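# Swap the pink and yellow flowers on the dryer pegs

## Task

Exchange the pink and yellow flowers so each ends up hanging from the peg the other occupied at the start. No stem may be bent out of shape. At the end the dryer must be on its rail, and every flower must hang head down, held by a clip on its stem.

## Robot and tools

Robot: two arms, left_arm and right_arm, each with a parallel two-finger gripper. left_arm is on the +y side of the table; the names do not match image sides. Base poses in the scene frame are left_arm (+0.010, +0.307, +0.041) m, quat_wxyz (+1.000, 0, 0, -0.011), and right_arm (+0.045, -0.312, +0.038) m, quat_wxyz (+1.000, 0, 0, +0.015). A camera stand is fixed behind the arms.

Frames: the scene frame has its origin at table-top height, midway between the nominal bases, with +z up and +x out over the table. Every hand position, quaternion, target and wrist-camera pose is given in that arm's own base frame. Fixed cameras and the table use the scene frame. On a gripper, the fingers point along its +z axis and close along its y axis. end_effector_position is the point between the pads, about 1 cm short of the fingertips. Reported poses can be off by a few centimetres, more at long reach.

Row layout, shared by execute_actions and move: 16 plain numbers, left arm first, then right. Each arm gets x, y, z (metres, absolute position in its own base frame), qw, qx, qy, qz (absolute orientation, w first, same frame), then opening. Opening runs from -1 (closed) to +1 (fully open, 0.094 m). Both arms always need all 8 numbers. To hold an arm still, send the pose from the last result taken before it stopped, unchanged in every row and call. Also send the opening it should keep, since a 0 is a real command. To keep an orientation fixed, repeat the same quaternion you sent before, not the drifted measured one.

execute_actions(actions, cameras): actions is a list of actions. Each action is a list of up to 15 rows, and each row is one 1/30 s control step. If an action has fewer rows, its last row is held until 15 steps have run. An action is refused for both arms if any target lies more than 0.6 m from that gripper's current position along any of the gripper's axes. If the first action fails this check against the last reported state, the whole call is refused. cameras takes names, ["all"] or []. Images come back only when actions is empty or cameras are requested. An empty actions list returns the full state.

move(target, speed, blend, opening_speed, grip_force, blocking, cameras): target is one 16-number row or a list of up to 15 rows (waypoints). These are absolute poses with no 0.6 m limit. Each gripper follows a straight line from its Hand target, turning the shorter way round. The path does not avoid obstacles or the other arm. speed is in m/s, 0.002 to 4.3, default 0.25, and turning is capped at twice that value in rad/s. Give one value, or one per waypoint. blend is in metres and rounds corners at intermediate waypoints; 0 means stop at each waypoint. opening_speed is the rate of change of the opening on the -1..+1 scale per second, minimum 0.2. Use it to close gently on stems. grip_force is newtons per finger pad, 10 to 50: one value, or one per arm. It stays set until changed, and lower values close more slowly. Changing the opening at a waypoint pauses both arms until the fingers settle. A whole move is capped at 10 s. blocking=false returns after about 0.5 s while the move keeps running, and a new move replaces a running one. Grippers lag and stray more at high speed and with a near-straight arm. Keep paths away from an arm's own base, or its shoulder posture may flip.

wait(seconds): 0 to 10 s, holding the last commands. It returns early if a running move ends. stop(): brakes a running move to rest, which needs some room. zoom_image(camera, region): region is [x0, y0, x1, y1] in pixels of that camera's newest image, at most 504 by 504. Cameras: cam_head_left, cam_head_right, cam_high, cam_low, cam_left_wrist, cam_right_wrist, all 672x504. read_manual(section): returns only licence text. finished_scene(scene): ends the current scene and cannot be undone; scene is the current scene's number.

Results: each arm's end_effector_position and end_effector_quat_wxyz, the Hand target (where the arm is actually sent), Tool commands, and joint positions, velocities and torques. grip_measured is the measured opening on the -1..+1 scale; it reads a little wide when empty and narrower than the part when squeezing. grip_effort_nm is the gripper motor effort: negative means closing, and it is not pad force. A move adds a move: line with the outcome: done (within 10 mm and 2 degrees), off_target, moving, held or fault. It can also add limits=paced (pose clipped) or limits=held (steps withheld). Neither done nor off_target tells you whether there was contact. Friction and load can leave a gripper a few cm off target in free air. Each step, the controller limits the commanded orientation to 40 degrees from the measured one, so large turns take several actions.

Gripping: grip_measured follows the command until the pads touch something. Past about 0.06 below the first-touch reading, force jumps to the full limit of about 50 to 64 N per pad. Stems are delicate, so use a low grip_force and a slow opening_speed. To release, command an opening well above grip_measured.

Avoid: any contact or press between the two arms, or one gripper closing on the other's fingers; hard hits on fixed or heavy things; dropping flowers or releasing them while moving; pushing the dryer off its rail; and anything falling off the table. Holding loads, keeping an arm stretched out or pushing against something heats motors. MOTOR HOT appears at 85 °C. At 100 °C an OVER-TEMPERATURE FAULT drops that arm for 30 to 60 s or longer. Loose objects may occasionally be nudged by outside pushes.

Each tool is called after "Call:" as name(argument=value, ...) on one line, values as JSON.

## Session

Scene 1 is done. Starting scene 2 with a look at its layout.

Call:
execute_actions(actions=[])

Call:
zoom_image(camera="cam_head_left", region=[160, 0, 400, 200])

Call:
zoom_image(camera="cam_head_right", region=[140, 0, 380, 200])

Call:
zoom_image(camera="cam_low", region=[80, 0, 320, 300])

Call:
zoom_image(camera="cam_high", region=[230, 80, 510, 330])

Scene clock: 0.00 s.
left_arm: end_effector_position=(+0.3818, -0.0762, +0.1917) grip_measured=+1.000 grip_effort_nm=n/a end_effector_quat_wxyz=(+0.513, -0.178, +0.780, -0.310) | right_arm: end_effector_position=(+0.2071, -0.4296, +0.1698) grip_measured=+1.000 grip_effort_nm=n/a end_effector_quat_wxyz=(+0.215, -0.045, +0.974, +0.061)
Joint positions: left_arm=[-0.105 0.868 0.313 0.264 0.205 -0.706 0.094] | right_arm=[-1.28 1.617 1.337 -1.306 -0.451 -1.376 0.094]
Joint velocities: within noise
Joint torques (N m): no reading
Heat: left arm: hottest elbow 39 °C; right arm: hottest elbow 30 °C.
Hand target: left_arm +0.3900, -0.0770, +0.2103; +0.527, -0.173, +0.770, -0.314 | right_arm +0.2092, -0.4368, +0.1764; +0.218, -0.047, +0.974, +0.051
Tool commands: left_gripper/opening=+1.0 right_gripper/opening=+1.0
camera_calibration:
cam_left_wrist: T_world_to_cam=[[-0.040905, -0.75473, 0.654759, -0.167536], [-0.754646, -0.406155, -0.515313, 0.393761], [0.654856, -0.51519, -0.55294, -0.0908651], [0, 0, 0, 1]] pos_world=[0.3498, -0.0133294, 0.262363]
cam_right_wrist: T_world_to_cam=[[0.124153, -0.987224, -0.0998696, -0.433962], [-0.992263, -0.123417, -0.0135385, 0.195114], [0.00103993, 0.100778, -0.994908, 0.300894], [0, 0, 0, 1]] pos_world=[0.247169, -0.434661, 0.258664]

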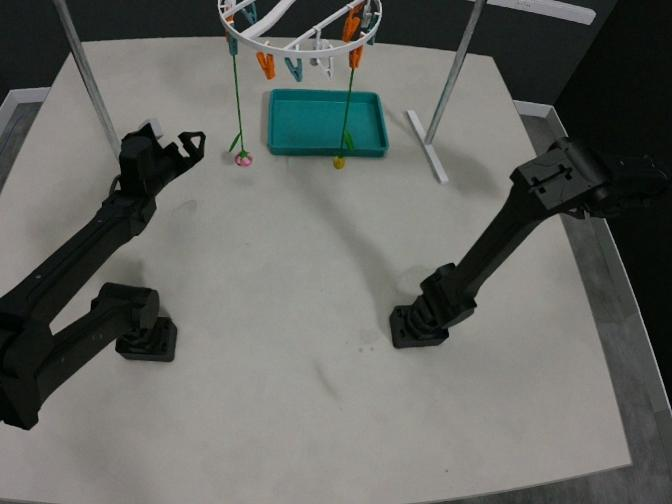

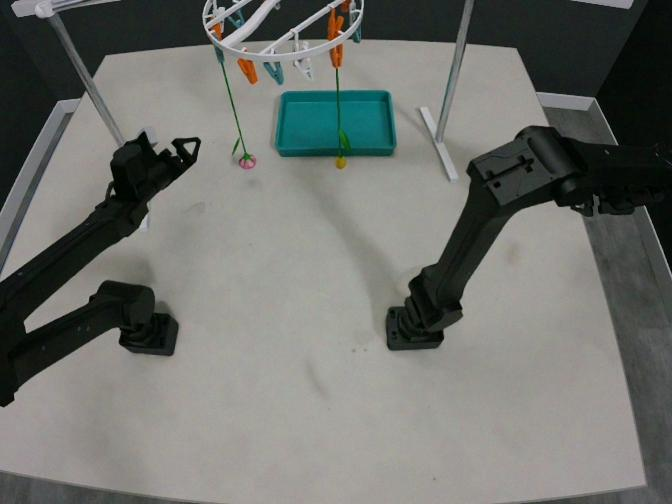

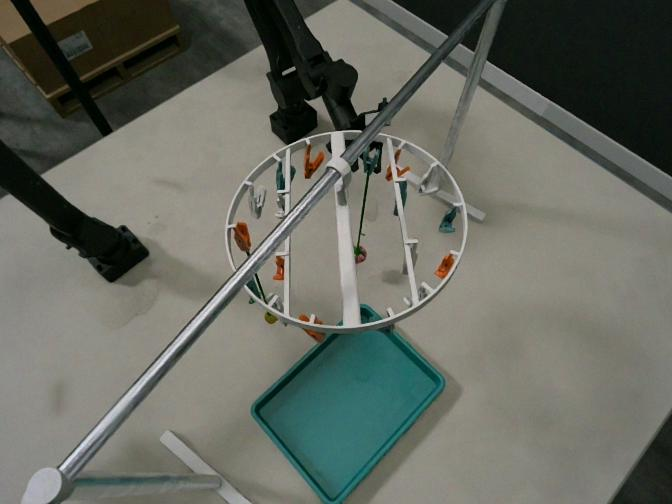

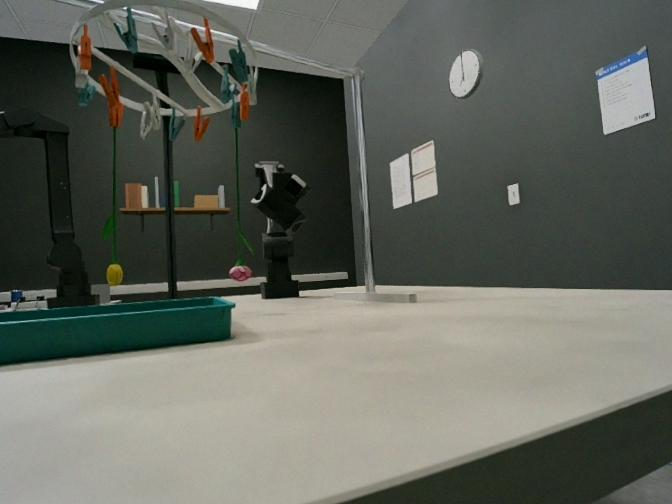

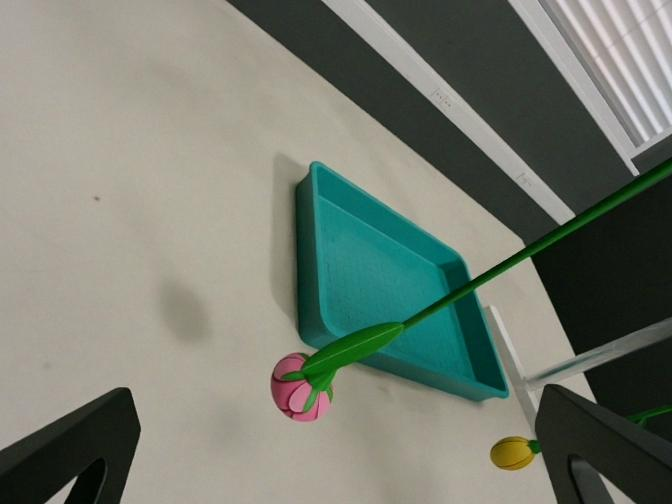

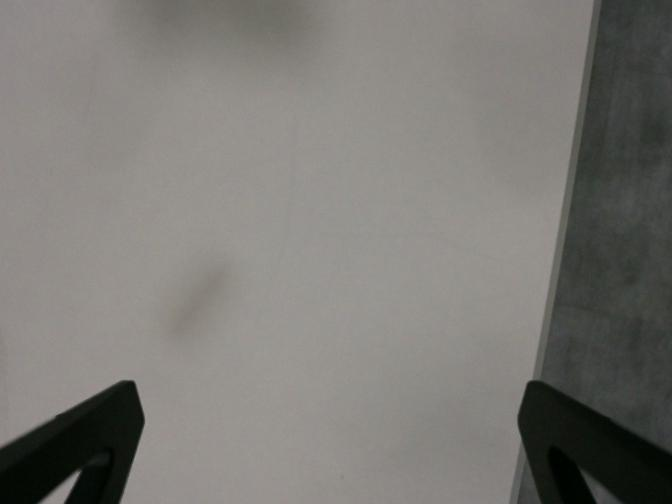

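Scaled by 2.100 from the camera's 672x504 image, which has a finer 960x720 frame.

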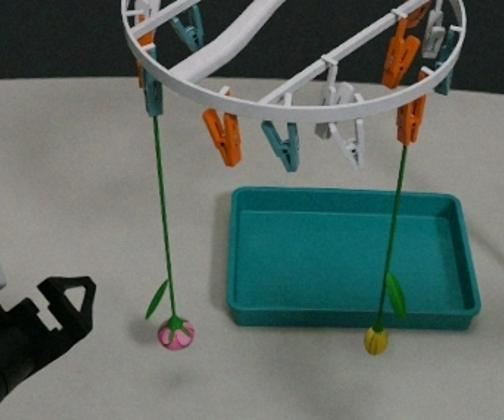

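Scaled by 2.100 from the camera's 672x504 image, which has a finer 960x720 frame.

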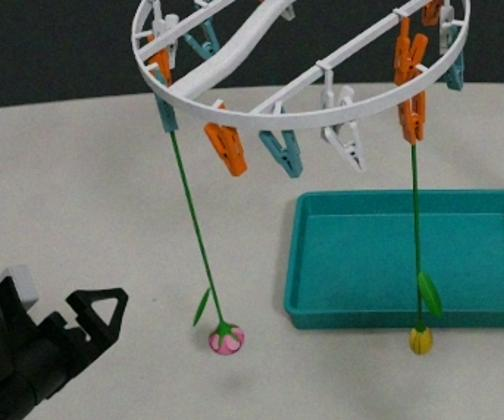

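Scaled by 1.680 from the camera's 672x504 image, which has a finer 960x720 frame.

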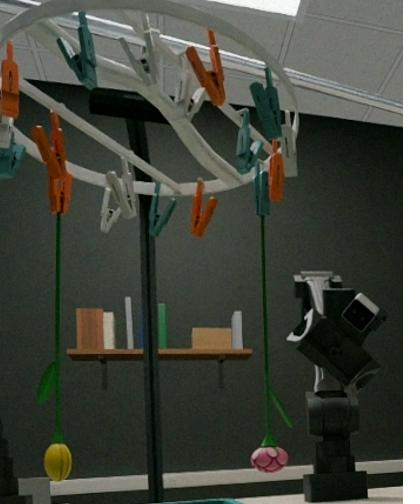

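Scaled by 1.800 from the camera's 672x504 image, which has a finer 960x720 frame.

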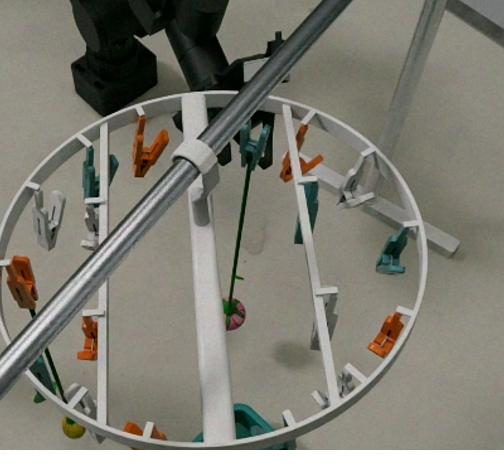

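Call:
move(target=[0.4061, -0.0911, 0.395, 0.72714, 0.25767, 0.5283, -0.35465, 0.1, 0.3181, 0.0975, 0.395, 0.78447, -0.14369, 0.56996, 0.19777, 0.1], speed=0.5, cameras=["all"])

Call:
zoom_image(camera="cam_left_wrist", region=[220, 60, 460, 320])

Call:
zoom_image(camera="cam_right_wrist", region=[220, 60, 460, 320])

Scene clock: 54.90 s.
left_arm: end_effector_position=(+0.3962, -0.0959, +0.3703) grip_measured=+0.102 grip_effort_nm=-0.12 end_effector_quat_wxyz=(+0.712, +0.248, +0.547, -0.364) | right_arm: end_effector_position=(+0.3179, +0.0945, +0.3997) grip_measured=+0.101 grip_effort_nm=-0.07 end_effector_quat_wxyz=(+0.787, -0.147, +0.569, +0.188)
Joint positions: left_arm=[0.12 1.105 0.512 1.099 0.958 -0.472 0.052] | right_arm=[0.102 0.509 0.37 0.476 -0.364 0.107 0.052]
Joint torques (N m): left_arm=[3.37 -3.66 11.11 2.25 -0.1 -0.06] | right_arm=[1.44 2.9 8.32 2.47 0.16 0.21]
Heat: left arm: hottest elbow 49 °C; right arm: hottest elbow 35 °C.
Hand target: left_arm +0.4047, -0.0910, +0.3944; +0.727, +0.258, +0.529, -0.354 | right_arm +0.3181, +0.0975, +0.3949; +0.784, -0.144, +0.570, +0.198
Off the commanded pose: left_arm 0.027 m, 3 deg | right_arm 0.006 m, 1 deg.
move: off_target (left_arm); limits=paced
camera_calibration:
cam_left_wrist: T_world_to_cam=[[-0.784792, -0.618887, 0.0328814, 0.239261], [-0.11927, 0.0987539, -0.987938, 0.460325], [0.608175, -0.779247, -0.151316, -0.167272], [0, 0, 0, 1]] pos_world=[0.344404, -0.0277296, 0.421595]
cam_right_wrist: T_world_to_cam=[[0.464726, -0.885042, 0.0270416, -0.0759863], [-0.0882864, -0.0767026, -0.993138, 0.472599], [0.881042, 0.459149, -0.113783, -0.189198], [0, 0, 0, 1]] pos_world=[0.243728, 0.0558686, 0.449883]

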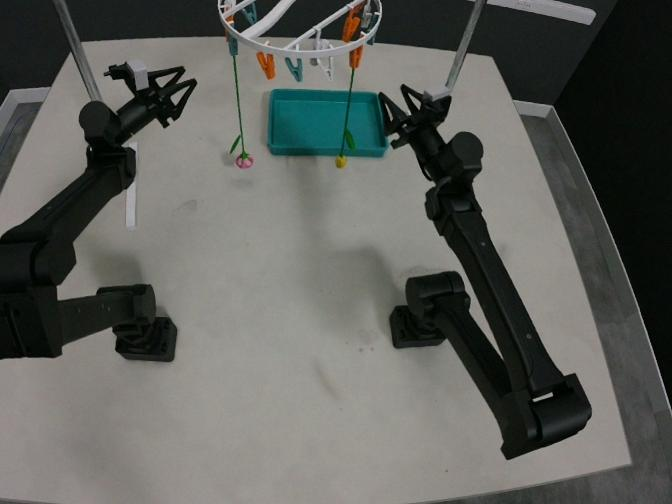

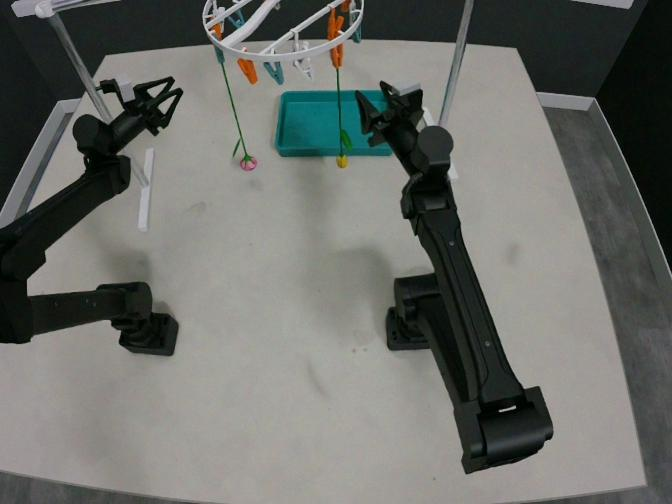

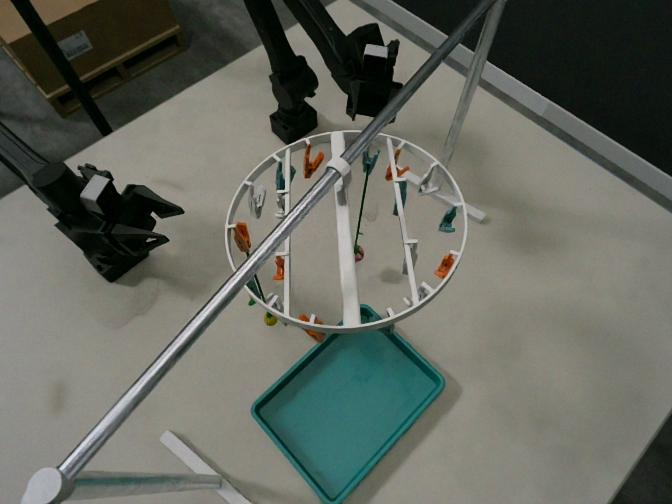

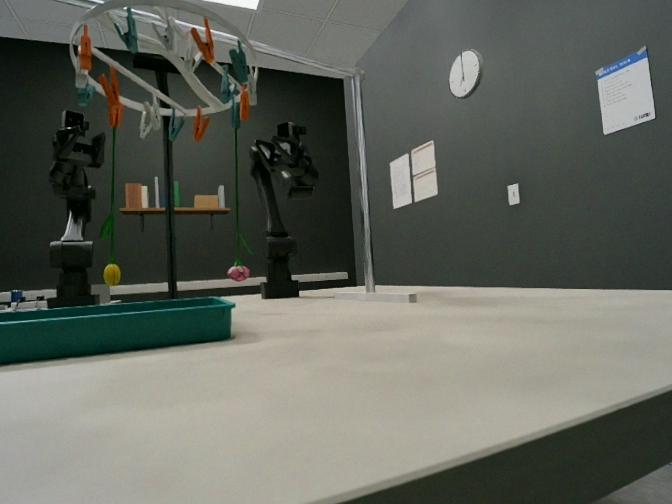

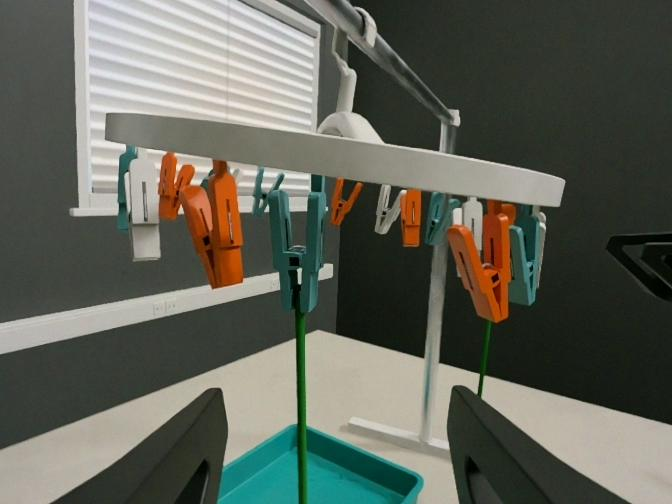

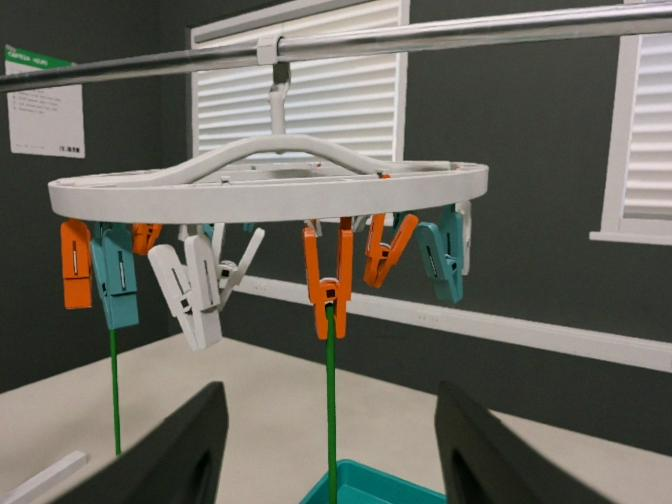

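Scaled by 1.938 from the camera's 672x504 image, which has a finer 960x720 frame.

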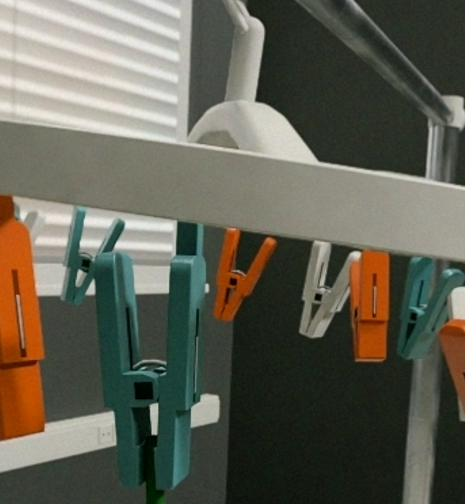

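Scaled by 1.938 from the camera's 672x504 image, which has a finer 960x720 frame.

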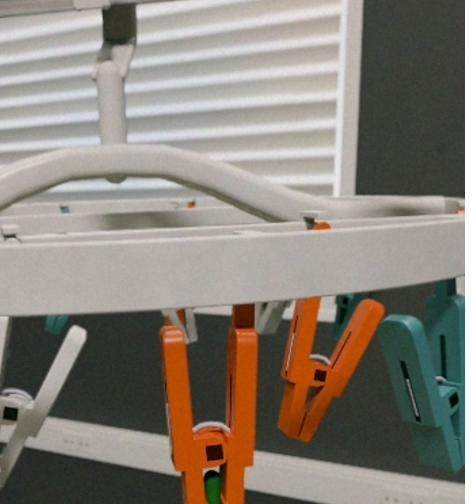

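Call:
move(target=[0.466, -0.128, 0.388, 0.78006, 0.2187, 0.38893, -0.43864, -0.04, 0.3854, 0.3262, 0.255, 0.74945, -0.1997, 0.57507, 0.26025, -0.1], speed=0.35, cameras=["cam_left_wrist", "cam_right_wrist", "cam_head_right", "cam_low"])

Scene clock: 76.83 s.
left_arm: end_effector_position=(+0.4588, -0.1236, +0.3721) grip_measured=-0.038 grip_effort_nm=-0.12 end_effector_quat_wxyz=(+0.759, +0.204, +0.462, -0.411) | right_arm: end_effector_position=(+0.3787, +0.3157, +0.2395) grip_measured=-0.099 grip_effort_nm=-0.08 end_effector_quat_wxyz=(+0.736, -0.200, +0.593, +0.259)
Joint positions: left_arm=[-0.009 1.461 0.65 1.549 0.755 -0.637 0.045] | right_arm=[0.713 1.479 0.447 1.25 0.049 0.003 0.042]
Joint torques (N m): left_arm=[1.85 -7 9.24 1.96 -0.34 -0.05] | right_arm=[1.08 -7.59 8.24 2.58 0.06 -0.12]
Heat: left arm: hottest elbow 54 °C; right arm: hottest elbow 38 °C.
Hand target: left_arm +0.4651, -0.1281, +0.3882; +0.767, +0.213, +0.442, -0.413 | right_arm +0.3847, +0.3256, +0.2550; +0.749, -0.199, +0.575, +0.260
Off the commanded pose: left_arm 0.018 m, 9 deg | right_arm 0.020 m, 3 deg.
joint sent to its limit (left arm) — joint 4 (wrist pitch), upper limit. The joint targets are off in orientation, not in position.
move: off_target (left_arm, right_arm)
camera_calibration:
cam_left_wrist: T_world_to_cam=[[-0.806414, -0.588194, 0.061029, 0.274495], [-0.00330504, -0.098718, -0.99511, 0.397467], [0.591342, -0.802672, 0.0776636, -0.306992], [0, 0, 0, 1]] pos_world=[0.404208, -0.0457201, 0.402613]
cam_right_wrist: T_world_to_cam=[[0.620342, -0.784325, -0.00323538, 0.0123431], [-0.166065, -0.127311, -0.977862, 0.377564], [0.76655, 0.607146, -0.209226, -0.342994], [0, 0, 0, 1]] pos_world=[0.317965, 0.265996, 0.297482]
Images, in order (width x height): cam_head_right 672x504, cam_low 672x504, cam_left_wrist 672x504, cam_right_wrist 672x504.

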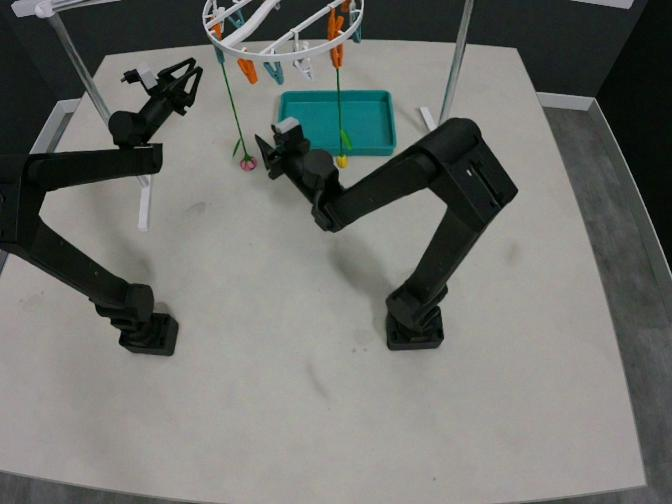

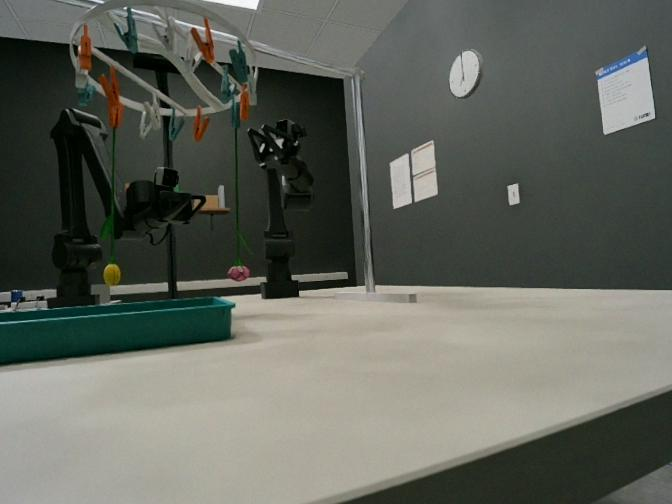

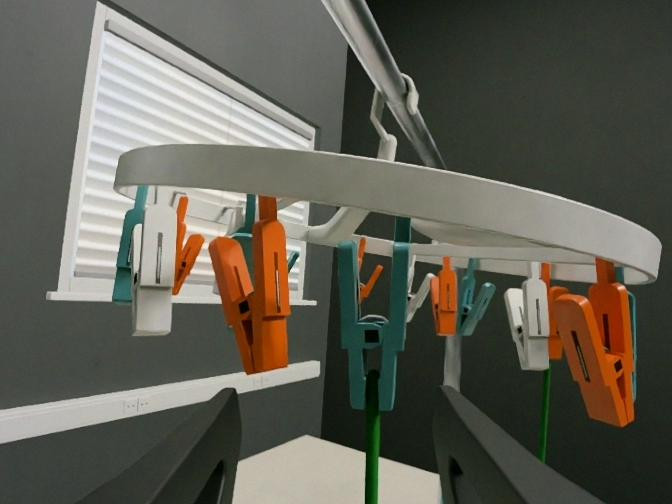

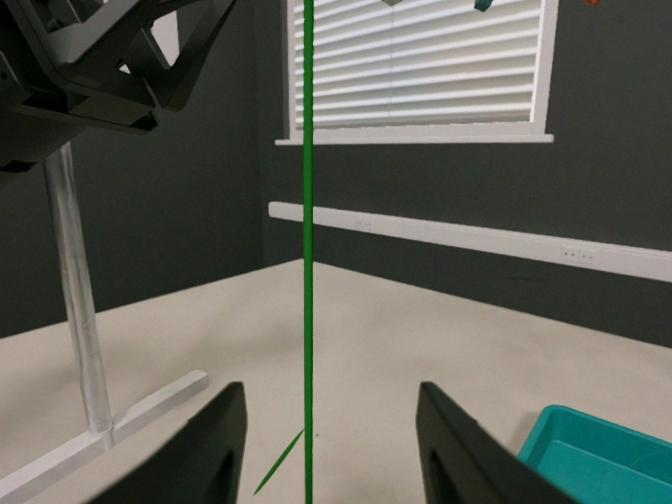

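Call:
zoom_image(camera="cam_right_wrist", region=[270, 200, 350, 320])

Call:
zoom_image(camera="cam_head_right", region=[200, 80, 300, 180])

Scaled by 4.200 from the camera's 672x504 image, which has a finer 960x720 frame.

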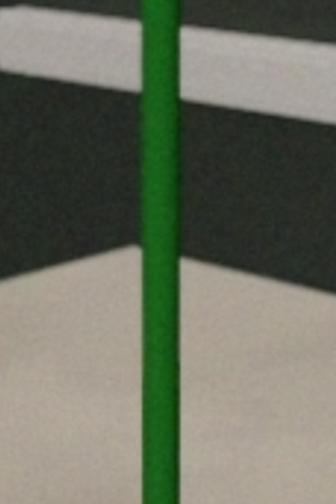

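Scaled by 5.040 from the camera's 672x504 image, which has a finer 960x720 frame.

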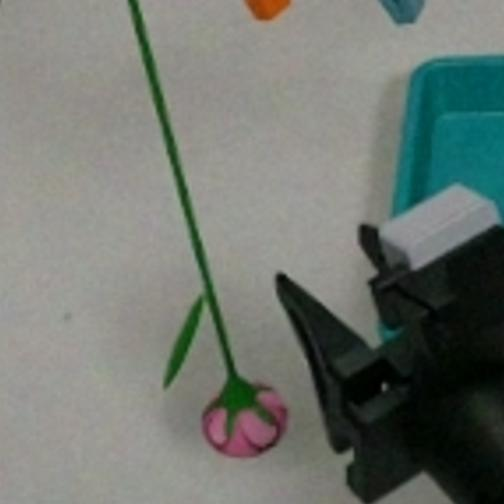

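Call:
move(target=[0.479, -0.165, 0.407, 0.78059, 0.21922, 0.42382, -0.40375, -0.04, 0.4445, 0.3888, 0.2705, 0.74945, -0.1997, 0.57507, 0.26025, -0.1], speed=0.2, cameras=["cam_left_wrist", "cam_right_wrist"])

Call:
zoom_image(camera="cam_right_wrist", region=[280, 280, 380, 440])

Scene clock: 93.37 s.
left_arm: end_effector_position=(+0.4685, -0.1597, +0.3934) grip_measured=-0.038 grip_effort_nm=-0.12 end_effector_quat_wxyz=(+0.774, +0.212, +0.436, -0.407) | right_arm: end_effector_position=(+0.4374, +0.3755, +0.2604) grip_measured=-0.099 grip_effort_nm=-0.08 end_effector_quat_wxyz=(+0.743, -0.196, +0.585, +0.261)
Joint positions: left_arm=[-0.105 1.471 0.712 1.507 0.678 -0.557 0.045] | right_arm=[0.73 1.613 0.689 1.167 0.067 -0.002 0.042]
Joint torques (N m): left_arm=[1.85 -7.47 9.69 0.83 -0.32 0.17] | right_arm=[1.14 -11.28 9.22 1.55 0.09 -0.11]
Heat: left arm: hottest elbow 53 °C; right arm: hottest elbow 39 °C.
Hand target: left_arm +0.4780, -0.1647, +0.4068; +0.781, +0.219, +0.424, -0.404 | right_arm +0.4437, +0.3881, +0.2704; +0.749, -0.200, +0.575, +0.260
Off the commanded pose: left_arm 0.018 m, 2 deg | right_arm 0.018 m, 1 deg.
move: off_target (left_arm, right_arm)
camera_calibration:
cam_left_wrist: T_world_to_cam=[[-0.808359, -0.588438, 0.017211, 0.277923], [0.0587379, -0.109711, -0.992226, 0.383068], [0.585752, -0.801064, 0.12325, -0.358522], [0, 0, 0, 1]] pos_world=[0.412166, -0.0816321, 0.419495]
cam_right_wrist: T_world_to_cam=[[0.619526, -0.784967, -0.0037254, 0.0236955], [-0.147886, -0.112054, -0.982636, 0.402873], [0.77092, 0.60932, -0.185506, -0.428918], [0, 0, 0, 1]] pos_world=[0.375561, 0.325092, 0.316398]
Images, in order (width x height): cam_left_wrist 672x504, cam_right_wrist 672x504.

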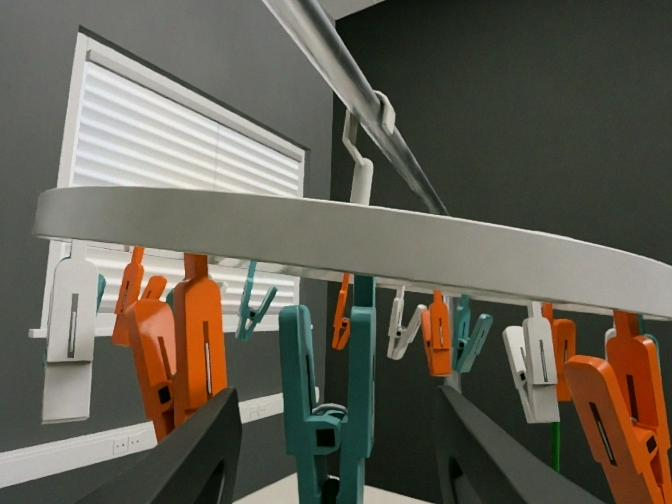

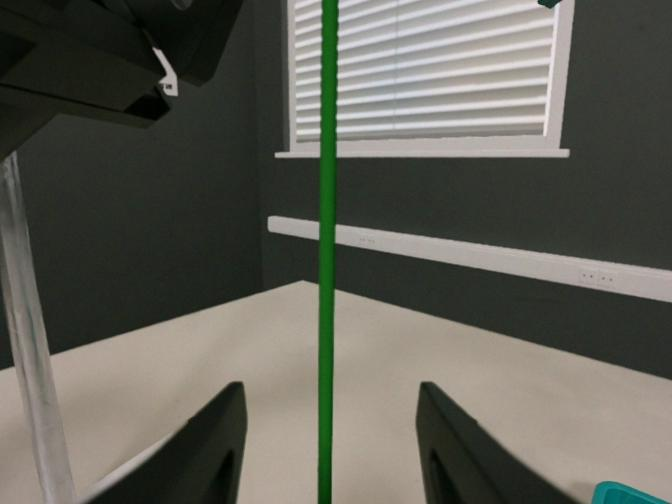

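Scaled by 3.150 from the camera's 672x504 image, which has a finer 960x720 frame.

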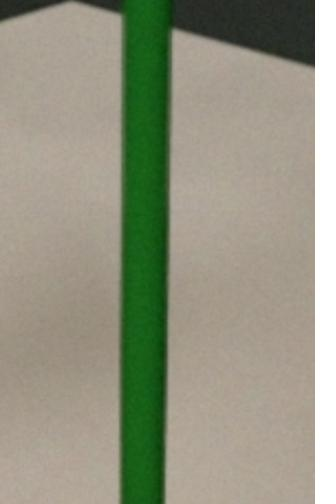

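Call:
move(target=[[0.501, -0.19, 0.4196, 0.78059, 0.21922, 0.42382, -0.40375, -0.04, 0.4661, 0.4083, 0.268, 0.74945, -0.1997, 0.57507, 0.26025, -0.1], [0.501, -0.19, 0.4196, 0.78059, 0.21922, 0.42382, -0.40375, -0.04, 0.4661, 0.4083, 0.268, 0.74945, -0.1997, 0.57507, 0.26025, -0.8]], speed=0.12, cameras=["cam_left_wrist", "cam_right_wrist"])

Scene clock: 102.27 s.
left_arm: end_effector_position=(+0.4909, -0.1836, +0.4048) grip_measured=-0.038 grip_effort_nm=-0.12 end_effector_quat_wxyz=(+0.774, +0.213, +0.437, -0.406) | right_arm: end_effector_position=(+0.4591, +0.3949, +0.2579) grip_measured=-0.798 grip_effort_nm=-0.08 end_effector_quat_wxyz=(+0.743, -0.196, +0.585, +0.261)
Joint positions: left_arm=[-0.158 1.499 0.79 1.427 0.639 -0.51 0.045] | right_arm=[0.73 1.678 0.77 1.15 0.067 -0.003 0.01]
Joint torques (N m): left_arm=[1.85 -8.23 10.13 0.88 -0.3 0.17] | right_arm=[1.2 -12.57 9.35 1.59 0.06 -0.12]
Heat: left arm: hottest elbow 53 °C; right arm: hottest elbow 40 °C.
Hand target: left_arm +0.4998, -0.1897, +0.4193; +0.781, +0.219, +0.424, -0.404 | right_arm +0.4653, +0.4077, +0.2681; +0.750, -0.200, +0.575, +0.260
Off the commanded pose: left_arm 0.019 m, 2 deg | right_arm 0.018 m, 1 deg.
move: off_target (left_arm, right_arm); target 2's new opening was sent with right_arm's hand 0.018 m and 1 deg from that target
camera_calibration:
cam_left_wrist: T_world_to_cam=[[-0.807943, -0.589019, 0.0168695, 0.281531], [0.0577864, -0.10769, -0.992504, 0.391385], [0.58642, -0.800912, 0.121044, -0.391562], [0, 0, 0, 1]] pos_world=[0.434464, -0.105631, 0.431098]
cam_right_wrist: T_world_to_cam=[[0.619523, -0.784971, -0.00332659, 0.0253486], [-0.14796, -0.11261, -0.982561, 0.406095], [0.770908, 0.609212, -0.185909, -0.457745], [0, 0, 0, 1]] pos_world=[0.397261, 0.344492, 0.313998]
Images, in order (width x height): cam_left_wrist 672x504, cam_right_wrist 672x504.

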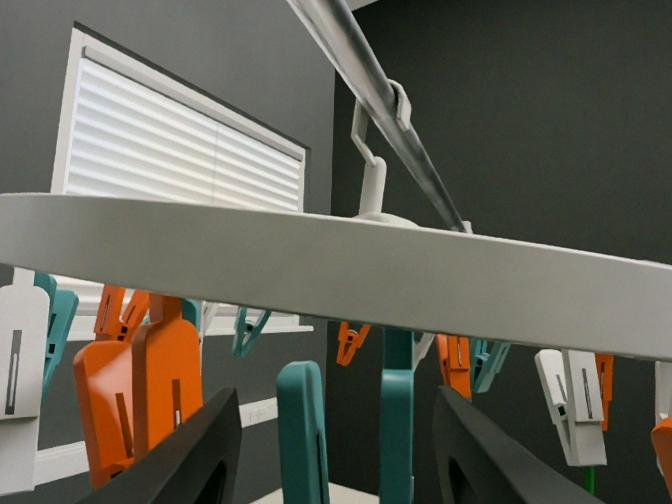

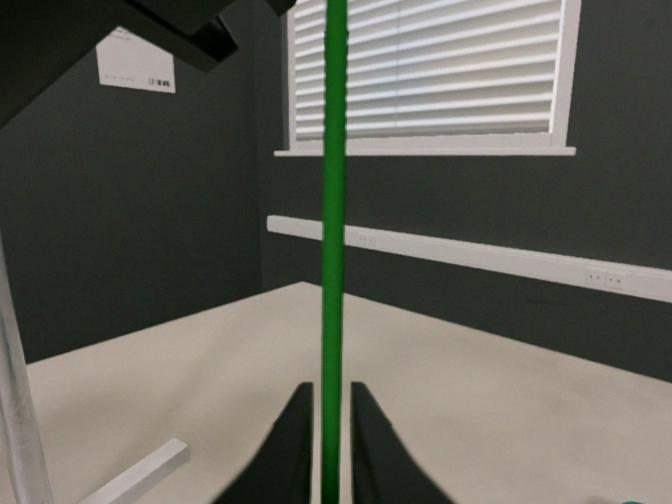

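Call:
move(target=[[0.501, -0.19, 0.4196, 0.78059, 0.21922, 0.42382, -0.40375, -0.04, 0.4661, 0.4083, 0.268, 0.74945, -0.1997, 0.57507, 0.26025, -1.0], [0.501, -0.19, 0.4196, 0.78059, 0.21922, 0.42382, -0.40375, -0.75, 0.4661, 0.4083, 0.268, 0.74945, -0.1997, 0.57507, 0.26025, -1.0], [0.501, -0.19, 0.4196, 0.78059, 0.21922, 0.42382, -0.40375, -0.75, 0.4661, 0.4083, 0.195, 0.74945, -0.1997, 0.57507, 0.26025, -1.0]], speed=0.1, grip_force=[40, 20], cameras=["cam_left_wrist", "cam_right_wrist", "cam_low", "cam_head_right"])

Call:
zoom_image(camera="cam_low", region=[190, 70, 290, 170])

Scene clock: 110.97 s.
left_arm: end_effector_position=(+0.4912, -0.1836, +0.4055) grip_measured=-0.592 grip_effort_nm=-0.88 end_effector_quat_wxyz=(+0.775, +0.213, +0.436, -0.406) | right_arm: end_effector_position=(+0.4645, +0.3998, +0.1880) grip_measured=-0.909 grip_effort_nm=-0.48 end_effector_quat_wxyz=(+0.740, -0.198, +0.588, +0.259)
Joint positions: left_arm=[-0.158 1.499 0.792 1.427 0.639 -0.509 0.019] | right_arm=[0.73 1.872 0.77 1.334 0.067 -0.003 0.004]
Joint torques (N m): left_arm=[1.9 -8.12 10.03 0.88 -0.28 0.16] | right_arm=[1.14 -14.27 6.56 2.69 0.06 -0.11]
Heat: left arm: hottest elbow 54 °C; right arm: hottest elbow 40 °C.
Hand target: left_arm +0.5000, -0.1897, +0.4193; +0.781, +0.219, +0.424, -0.404 | right_arm +0.4658, +0.4081, +0.1949; +0.749, -0.200, +0.575, +0.260
Off the commanded pose: left_arm 0.018 m, 2 deg | right_arm 0.011 m, 2 deg.
grip_force (N): 40, 20
move: off_target (left_arm, right_arm); target 2's new opening was sent with left_arm's hand 0.019 m and 2 deg from that target
camera_calibration:
cam_left_wrist: T_world_to_cam=[[-0.807309, -0.589935, 0.0151228, 0.282064], [0.0601416, -0.107741, -0.992358, 0.390873], [0.587056, -0.80023, 0.12246, -0.392569], [0, 0, 0, 1]] pos_world=[0.434666, -0.105633, 0.431694]
cam_right_wrist: T_world_to_cam=[[0.619471, -0.785015, -0.00272709, 0.0255754], [-0.155223, -0.119083, -0.980676, 0.344379], [0.76952, 0.607924, -0.195621, -0.474906], [0, 0, 0, 1]] pos_world=[0.403062, 0.349793, 0.244892]
Images, in order (width x height): cam_head_right 672x504, cam_low 672x504, cam_left_wrist 672x504, cam_right_wrist 672x504.

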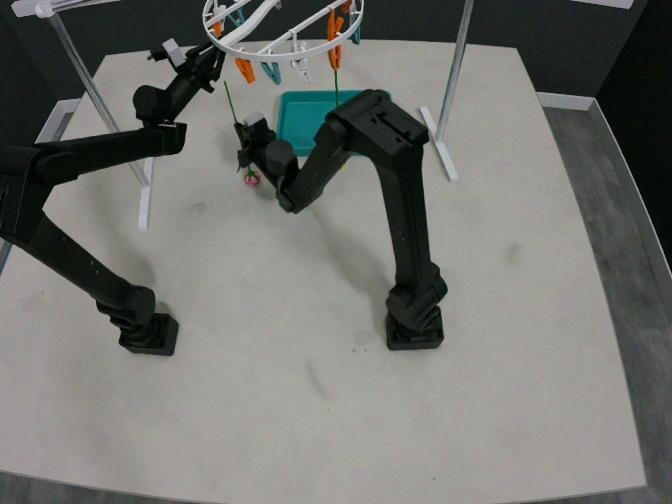

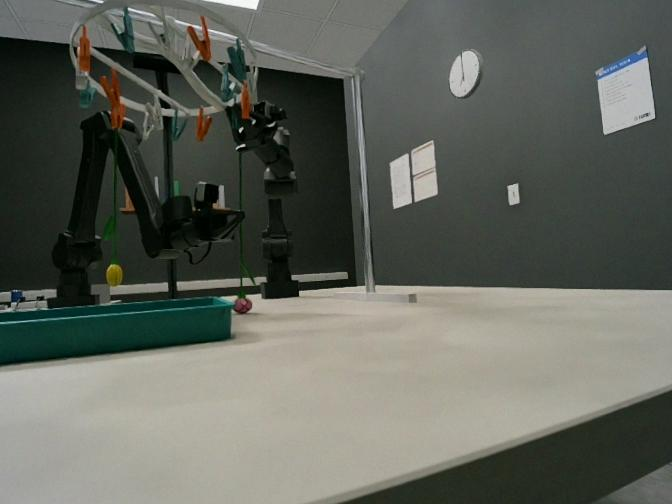

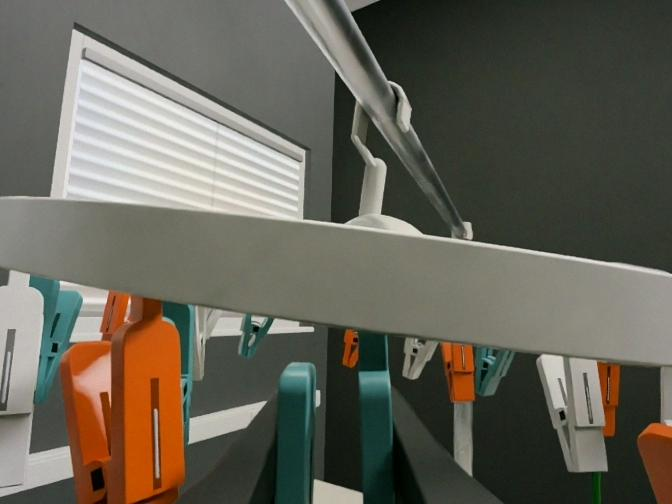

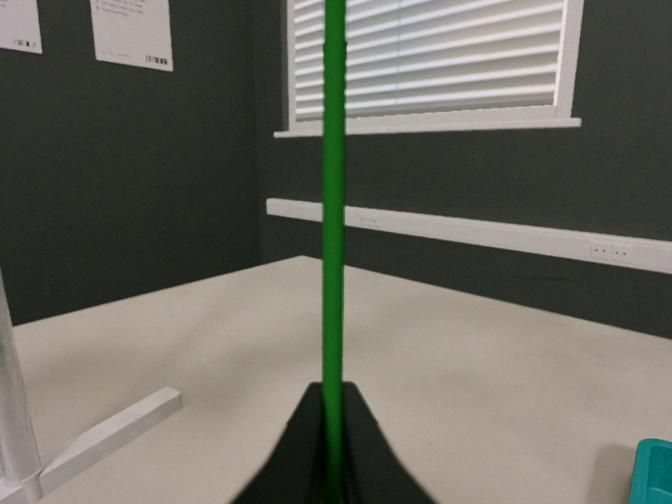

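Scaled by 5.040 from the camera's 672x504 image, which has a finer 960x720 frame.

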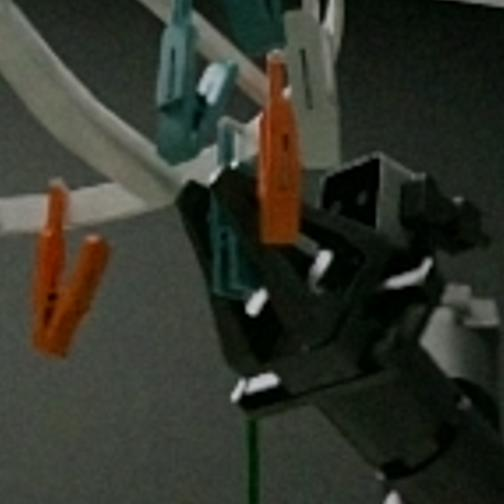

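Call:
move(target=[[0.501, -0.19, 0.4196, 0.78059, 0.21922, 0.42382, -0.40375, 0.0, 0.4661, 0.4083, 0.195, 0.74945, -0.1997, 0.57507, 0.26025, -1.0], [0.455, -0.125, 0.38, 0.78059, 0.21922, 0.42382, -0.40375, 0.0, 0.3876, 0.3463, 0.21, 0.74945, -0.1997, 0.57507, 0.26025, -1.0], [0.445, -0.11, 0.37, 0.78059, 0.21922, 0.42382, -0.40375, 0.0, 0.3243, 0.3024, 0.12, 0.12186, 0.0149, 0.99244, -0.00183, -1.0]], speed=[0.1, 0.2, 0.4], blend=[0, 0.03, 0], cameras=["cam_left_wrist", "cam_head_left", "cam_head_right"])

Scene clock: 124.83 s.
left_arm: end_effector_position=(+0.4506, -0.1155, +0.3609) grip_measured=-0.002 grip_effort_nm=0.06 end_effector_quat_wxyz=(+0.762, +0.213, +0.470, -0.390) | right_arm: end_effector_position=(+0.3085, +0.2905, +0.1056) grip_measured=-0.909 grip_effort_nm=-0.48 end_effector_quat_wxyz=(+0.113, +0.001, +0.994, -0.014)
Joint positions: left_arm=[0.015 1.447 0.611 1.549 0.776 -0.593 0.047] | right_arm=[0.832 1.457 1.008 -0.989 0.186 0.821 0.004]
Joint torques (N m): left_arm=[3.43 -9 5.76 1.95 -0.11 -0.06] | right_arm=[-0.21 -10.46 11.22 0.21 0.08 0.19]
Heat: left arm: hottest elbow 55 °C; right arm: hottest elbow 40 °C.
Hand target: left_arm +0.4450, -0.1106, +0.3703; +0.770, +0.216, +0.460, -0.386 | right_arm +0.3237, +0.3017, +0.1201; +0.122, +0.015, +0.992, -0.002
Off the commanded pose: left_arm 0.012 m, 6 deg | right_arm 0.024 m, 2 deg.
joint sent to its limit (left arm) — joint 4 (wrist pitch), upper limit. The joint targets are off in orientation, not in position.
grip_force (N): 40, 20
move: off_target (left_arm, right_arm)
camera_calibration:
cam_left_wrist: T_world_to_cam=[[-0.789109, -0.613394, 0.0324653, 0.272995], [0.0062086, -0.0608154, -0.99813, 0.38819], [0.614221, -0.787432, 0.0517983, -0.293995], [0, 0, 0, 1]] pos_world=[0.393591, -0.0404396, 0.393829]
Images, in order (width x height): cam_head_left 672x504, cam_head_right 672x504, cam_left_wrist 672x504.

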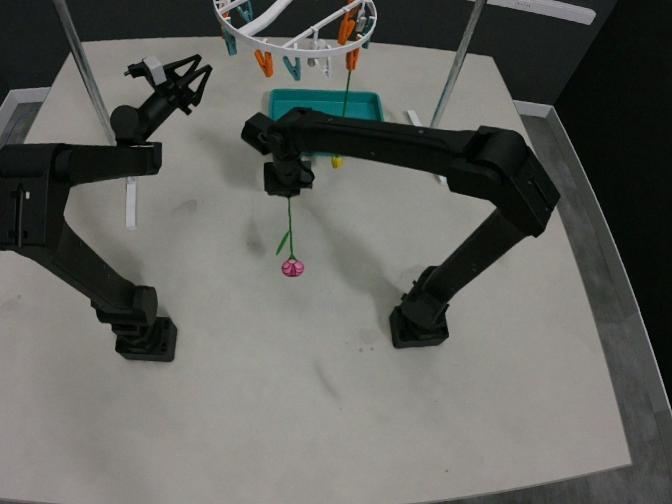

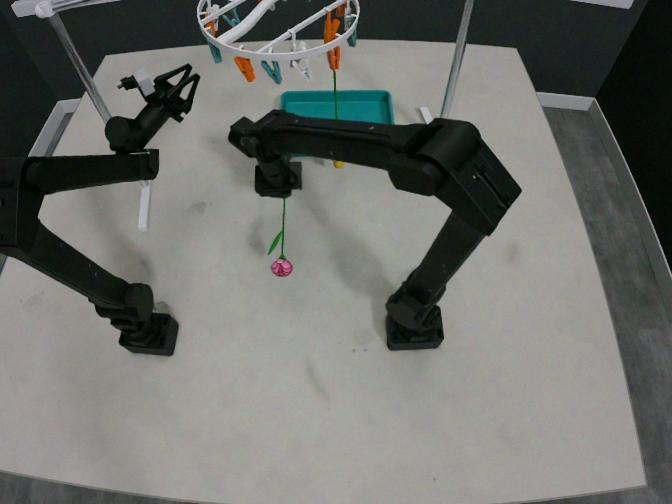

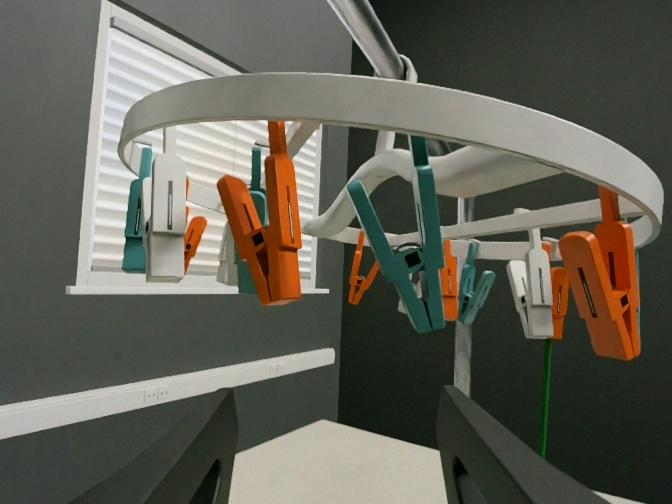

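Call:
move(target=[[0.445, -0.11, 0.37, 0.78059, 0.21922, 0.42382, -0.40375, 0.0, 0.3243, 0.3024, -0.03, 0.12186, 0.0149, 0.99244, -0.00183, -1.0], [0.445, -0.11, 0.37, 0.78059, 0.21922, 0.42382, -0.40375, 0.0, 0.3243, 0.3024, -0.03, 0.12186, 0.0149, 0.99244, -0.00183, -0.55], [0.445, -0.11, 0.37, 0.78059, 0.21922, 0.42382, -0.40375, 0.0, 0.3243, 0.3024, 0.1, 0.12186, 0.0149, 0.99244, -0.00183, -0.55], [0.445, -0.11, 0.37, 0.78059, 0.21922, 0.42382, -0.40375, 0.0, 0.27, 0.17, 0.25, 0.56487, -0.14225, 0.80671, 0.0996, 0.1]], speed=[0.12, 0.1, 0.15, 0.5], blend=[0, 0, 0.03, 0], grip_force=[50, 50], cameras=["cam_left_wrist", "cam_head_left", "cam_head_right"])

Call:
zoom_image(camera="cam_head_left", region=[220, 120, 360, 300])

Call:
zoom_image(camera="cam_head_left", region=[320, 0, 390, 100])

Call:
zoom_image(camera="cam_head_right", region=[300, 0, 370, 100])

Scene clock: 141.07 s.
left_arm: end_effector_position=(+0.4506, -0.1155, +0.3609) grip_measured=-0.002 grip_effort_nm=0.06 end_effector_quat_wxyz=(+0.762, +0.213, +0.470, -0.390) | right_arm: end_effector_position=(+0.2687, +0.1728, +0.2504) grip_measured=+0.098 grip_effort_nm=0.07 end_effector_quat_wxyz=(+0.559, -0.142, +0.811, +0.103)
Joint positions: left_arm=[0.015 1.447 0.611 1.549 0.776 -0.593 0.047] | right_arm=[0.789 0.469 0.412 -0.339 0.405 0.172 0.052]
Joint torques (N m): left_arm=[3.37 -9 5.76 1.96 -0.11 -0.06] | right_arm=[-0.21 1.67 8.55 2.66 0.03 -0.12]
Heat: left arm: hottest elbow 52 °C; right arm: hottest elbow 40 °C.
Hand target: left_arm +0.4450, -0.1106, +0.3703; +0.770, +0.216, +0.460, -0.386 | right_arm +0.2699, +0.1700, +0.2500; +0.565, -0.142, +0.807, +0.099
Off the commanded pose: left_arm 0.012 m, 6 deg | right_arm 0.003 m, 1 deg.
joint sent to its limit (left arm) — joint 4 (wrist pitch), upper limit. The joint targets are off in orientation, not in position.
move: off_target (left_arm)
camera_calibration:
cam_left_wrist: T_world_to_cam=[[-0.789109, -0.613394, 0.0324653, 0.272995], [0.0062086, -0.0608154, -0.99813, 0.38819], [0.614221, -0.787432, 0.0517983, -0.293995], [0, 0, 0, 1]] pos_world=[0.393591, -0.0404396, 0.393829]
Images, in order (width x height): cam_head_left 672x504, cam_head_right 672x504, cam_left_wrist 672x504.

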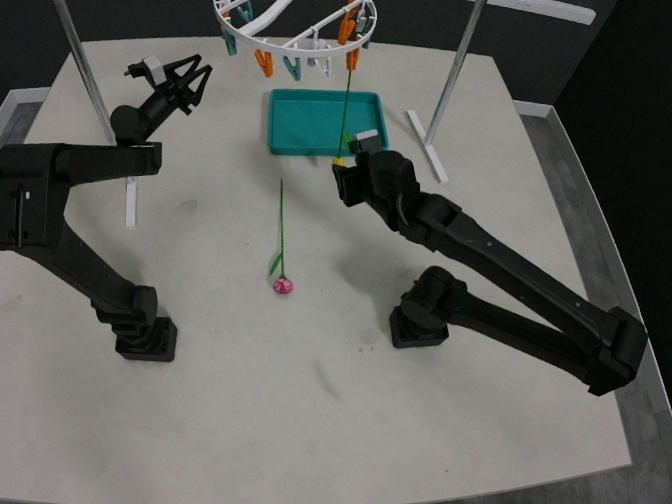

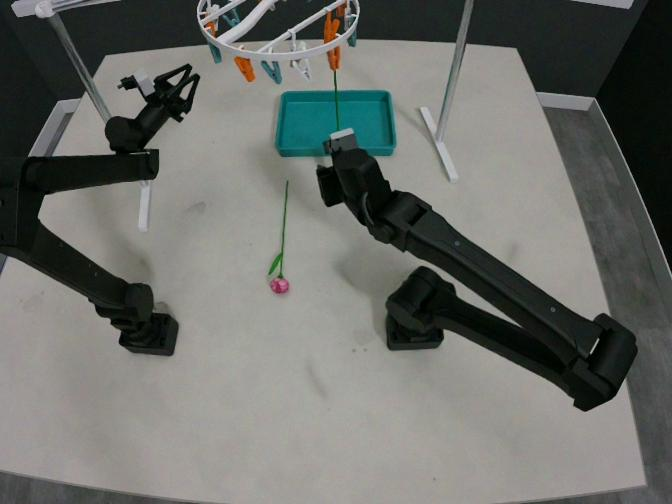

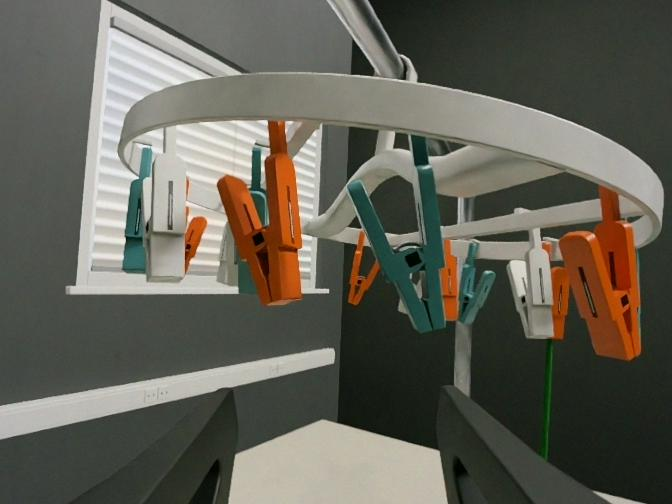

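Scaled by 2.800 from the camera's 672x504 image, which has a finer 960x720 frame.

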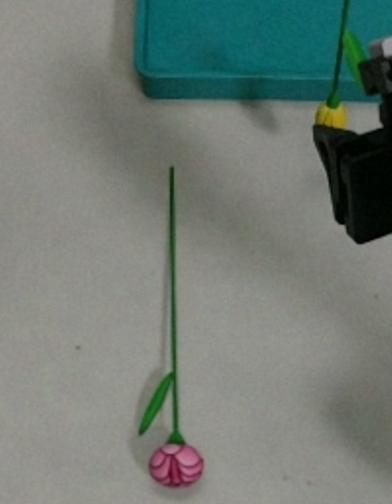

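Scaled by 5.040 from the camera's 672x504 image, which has a finer 960x720 frame.

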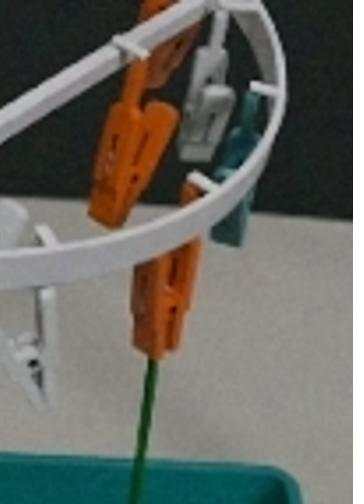

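Scaled by 5.040 from the camera's 672x504 image, which has a finer 960x720 frame.

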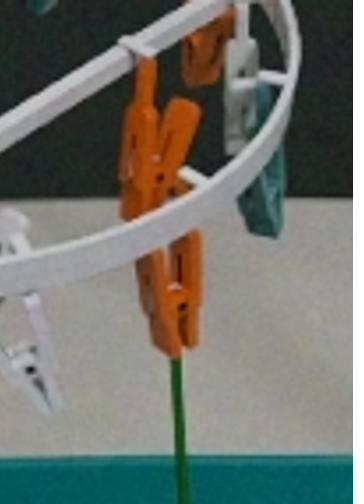

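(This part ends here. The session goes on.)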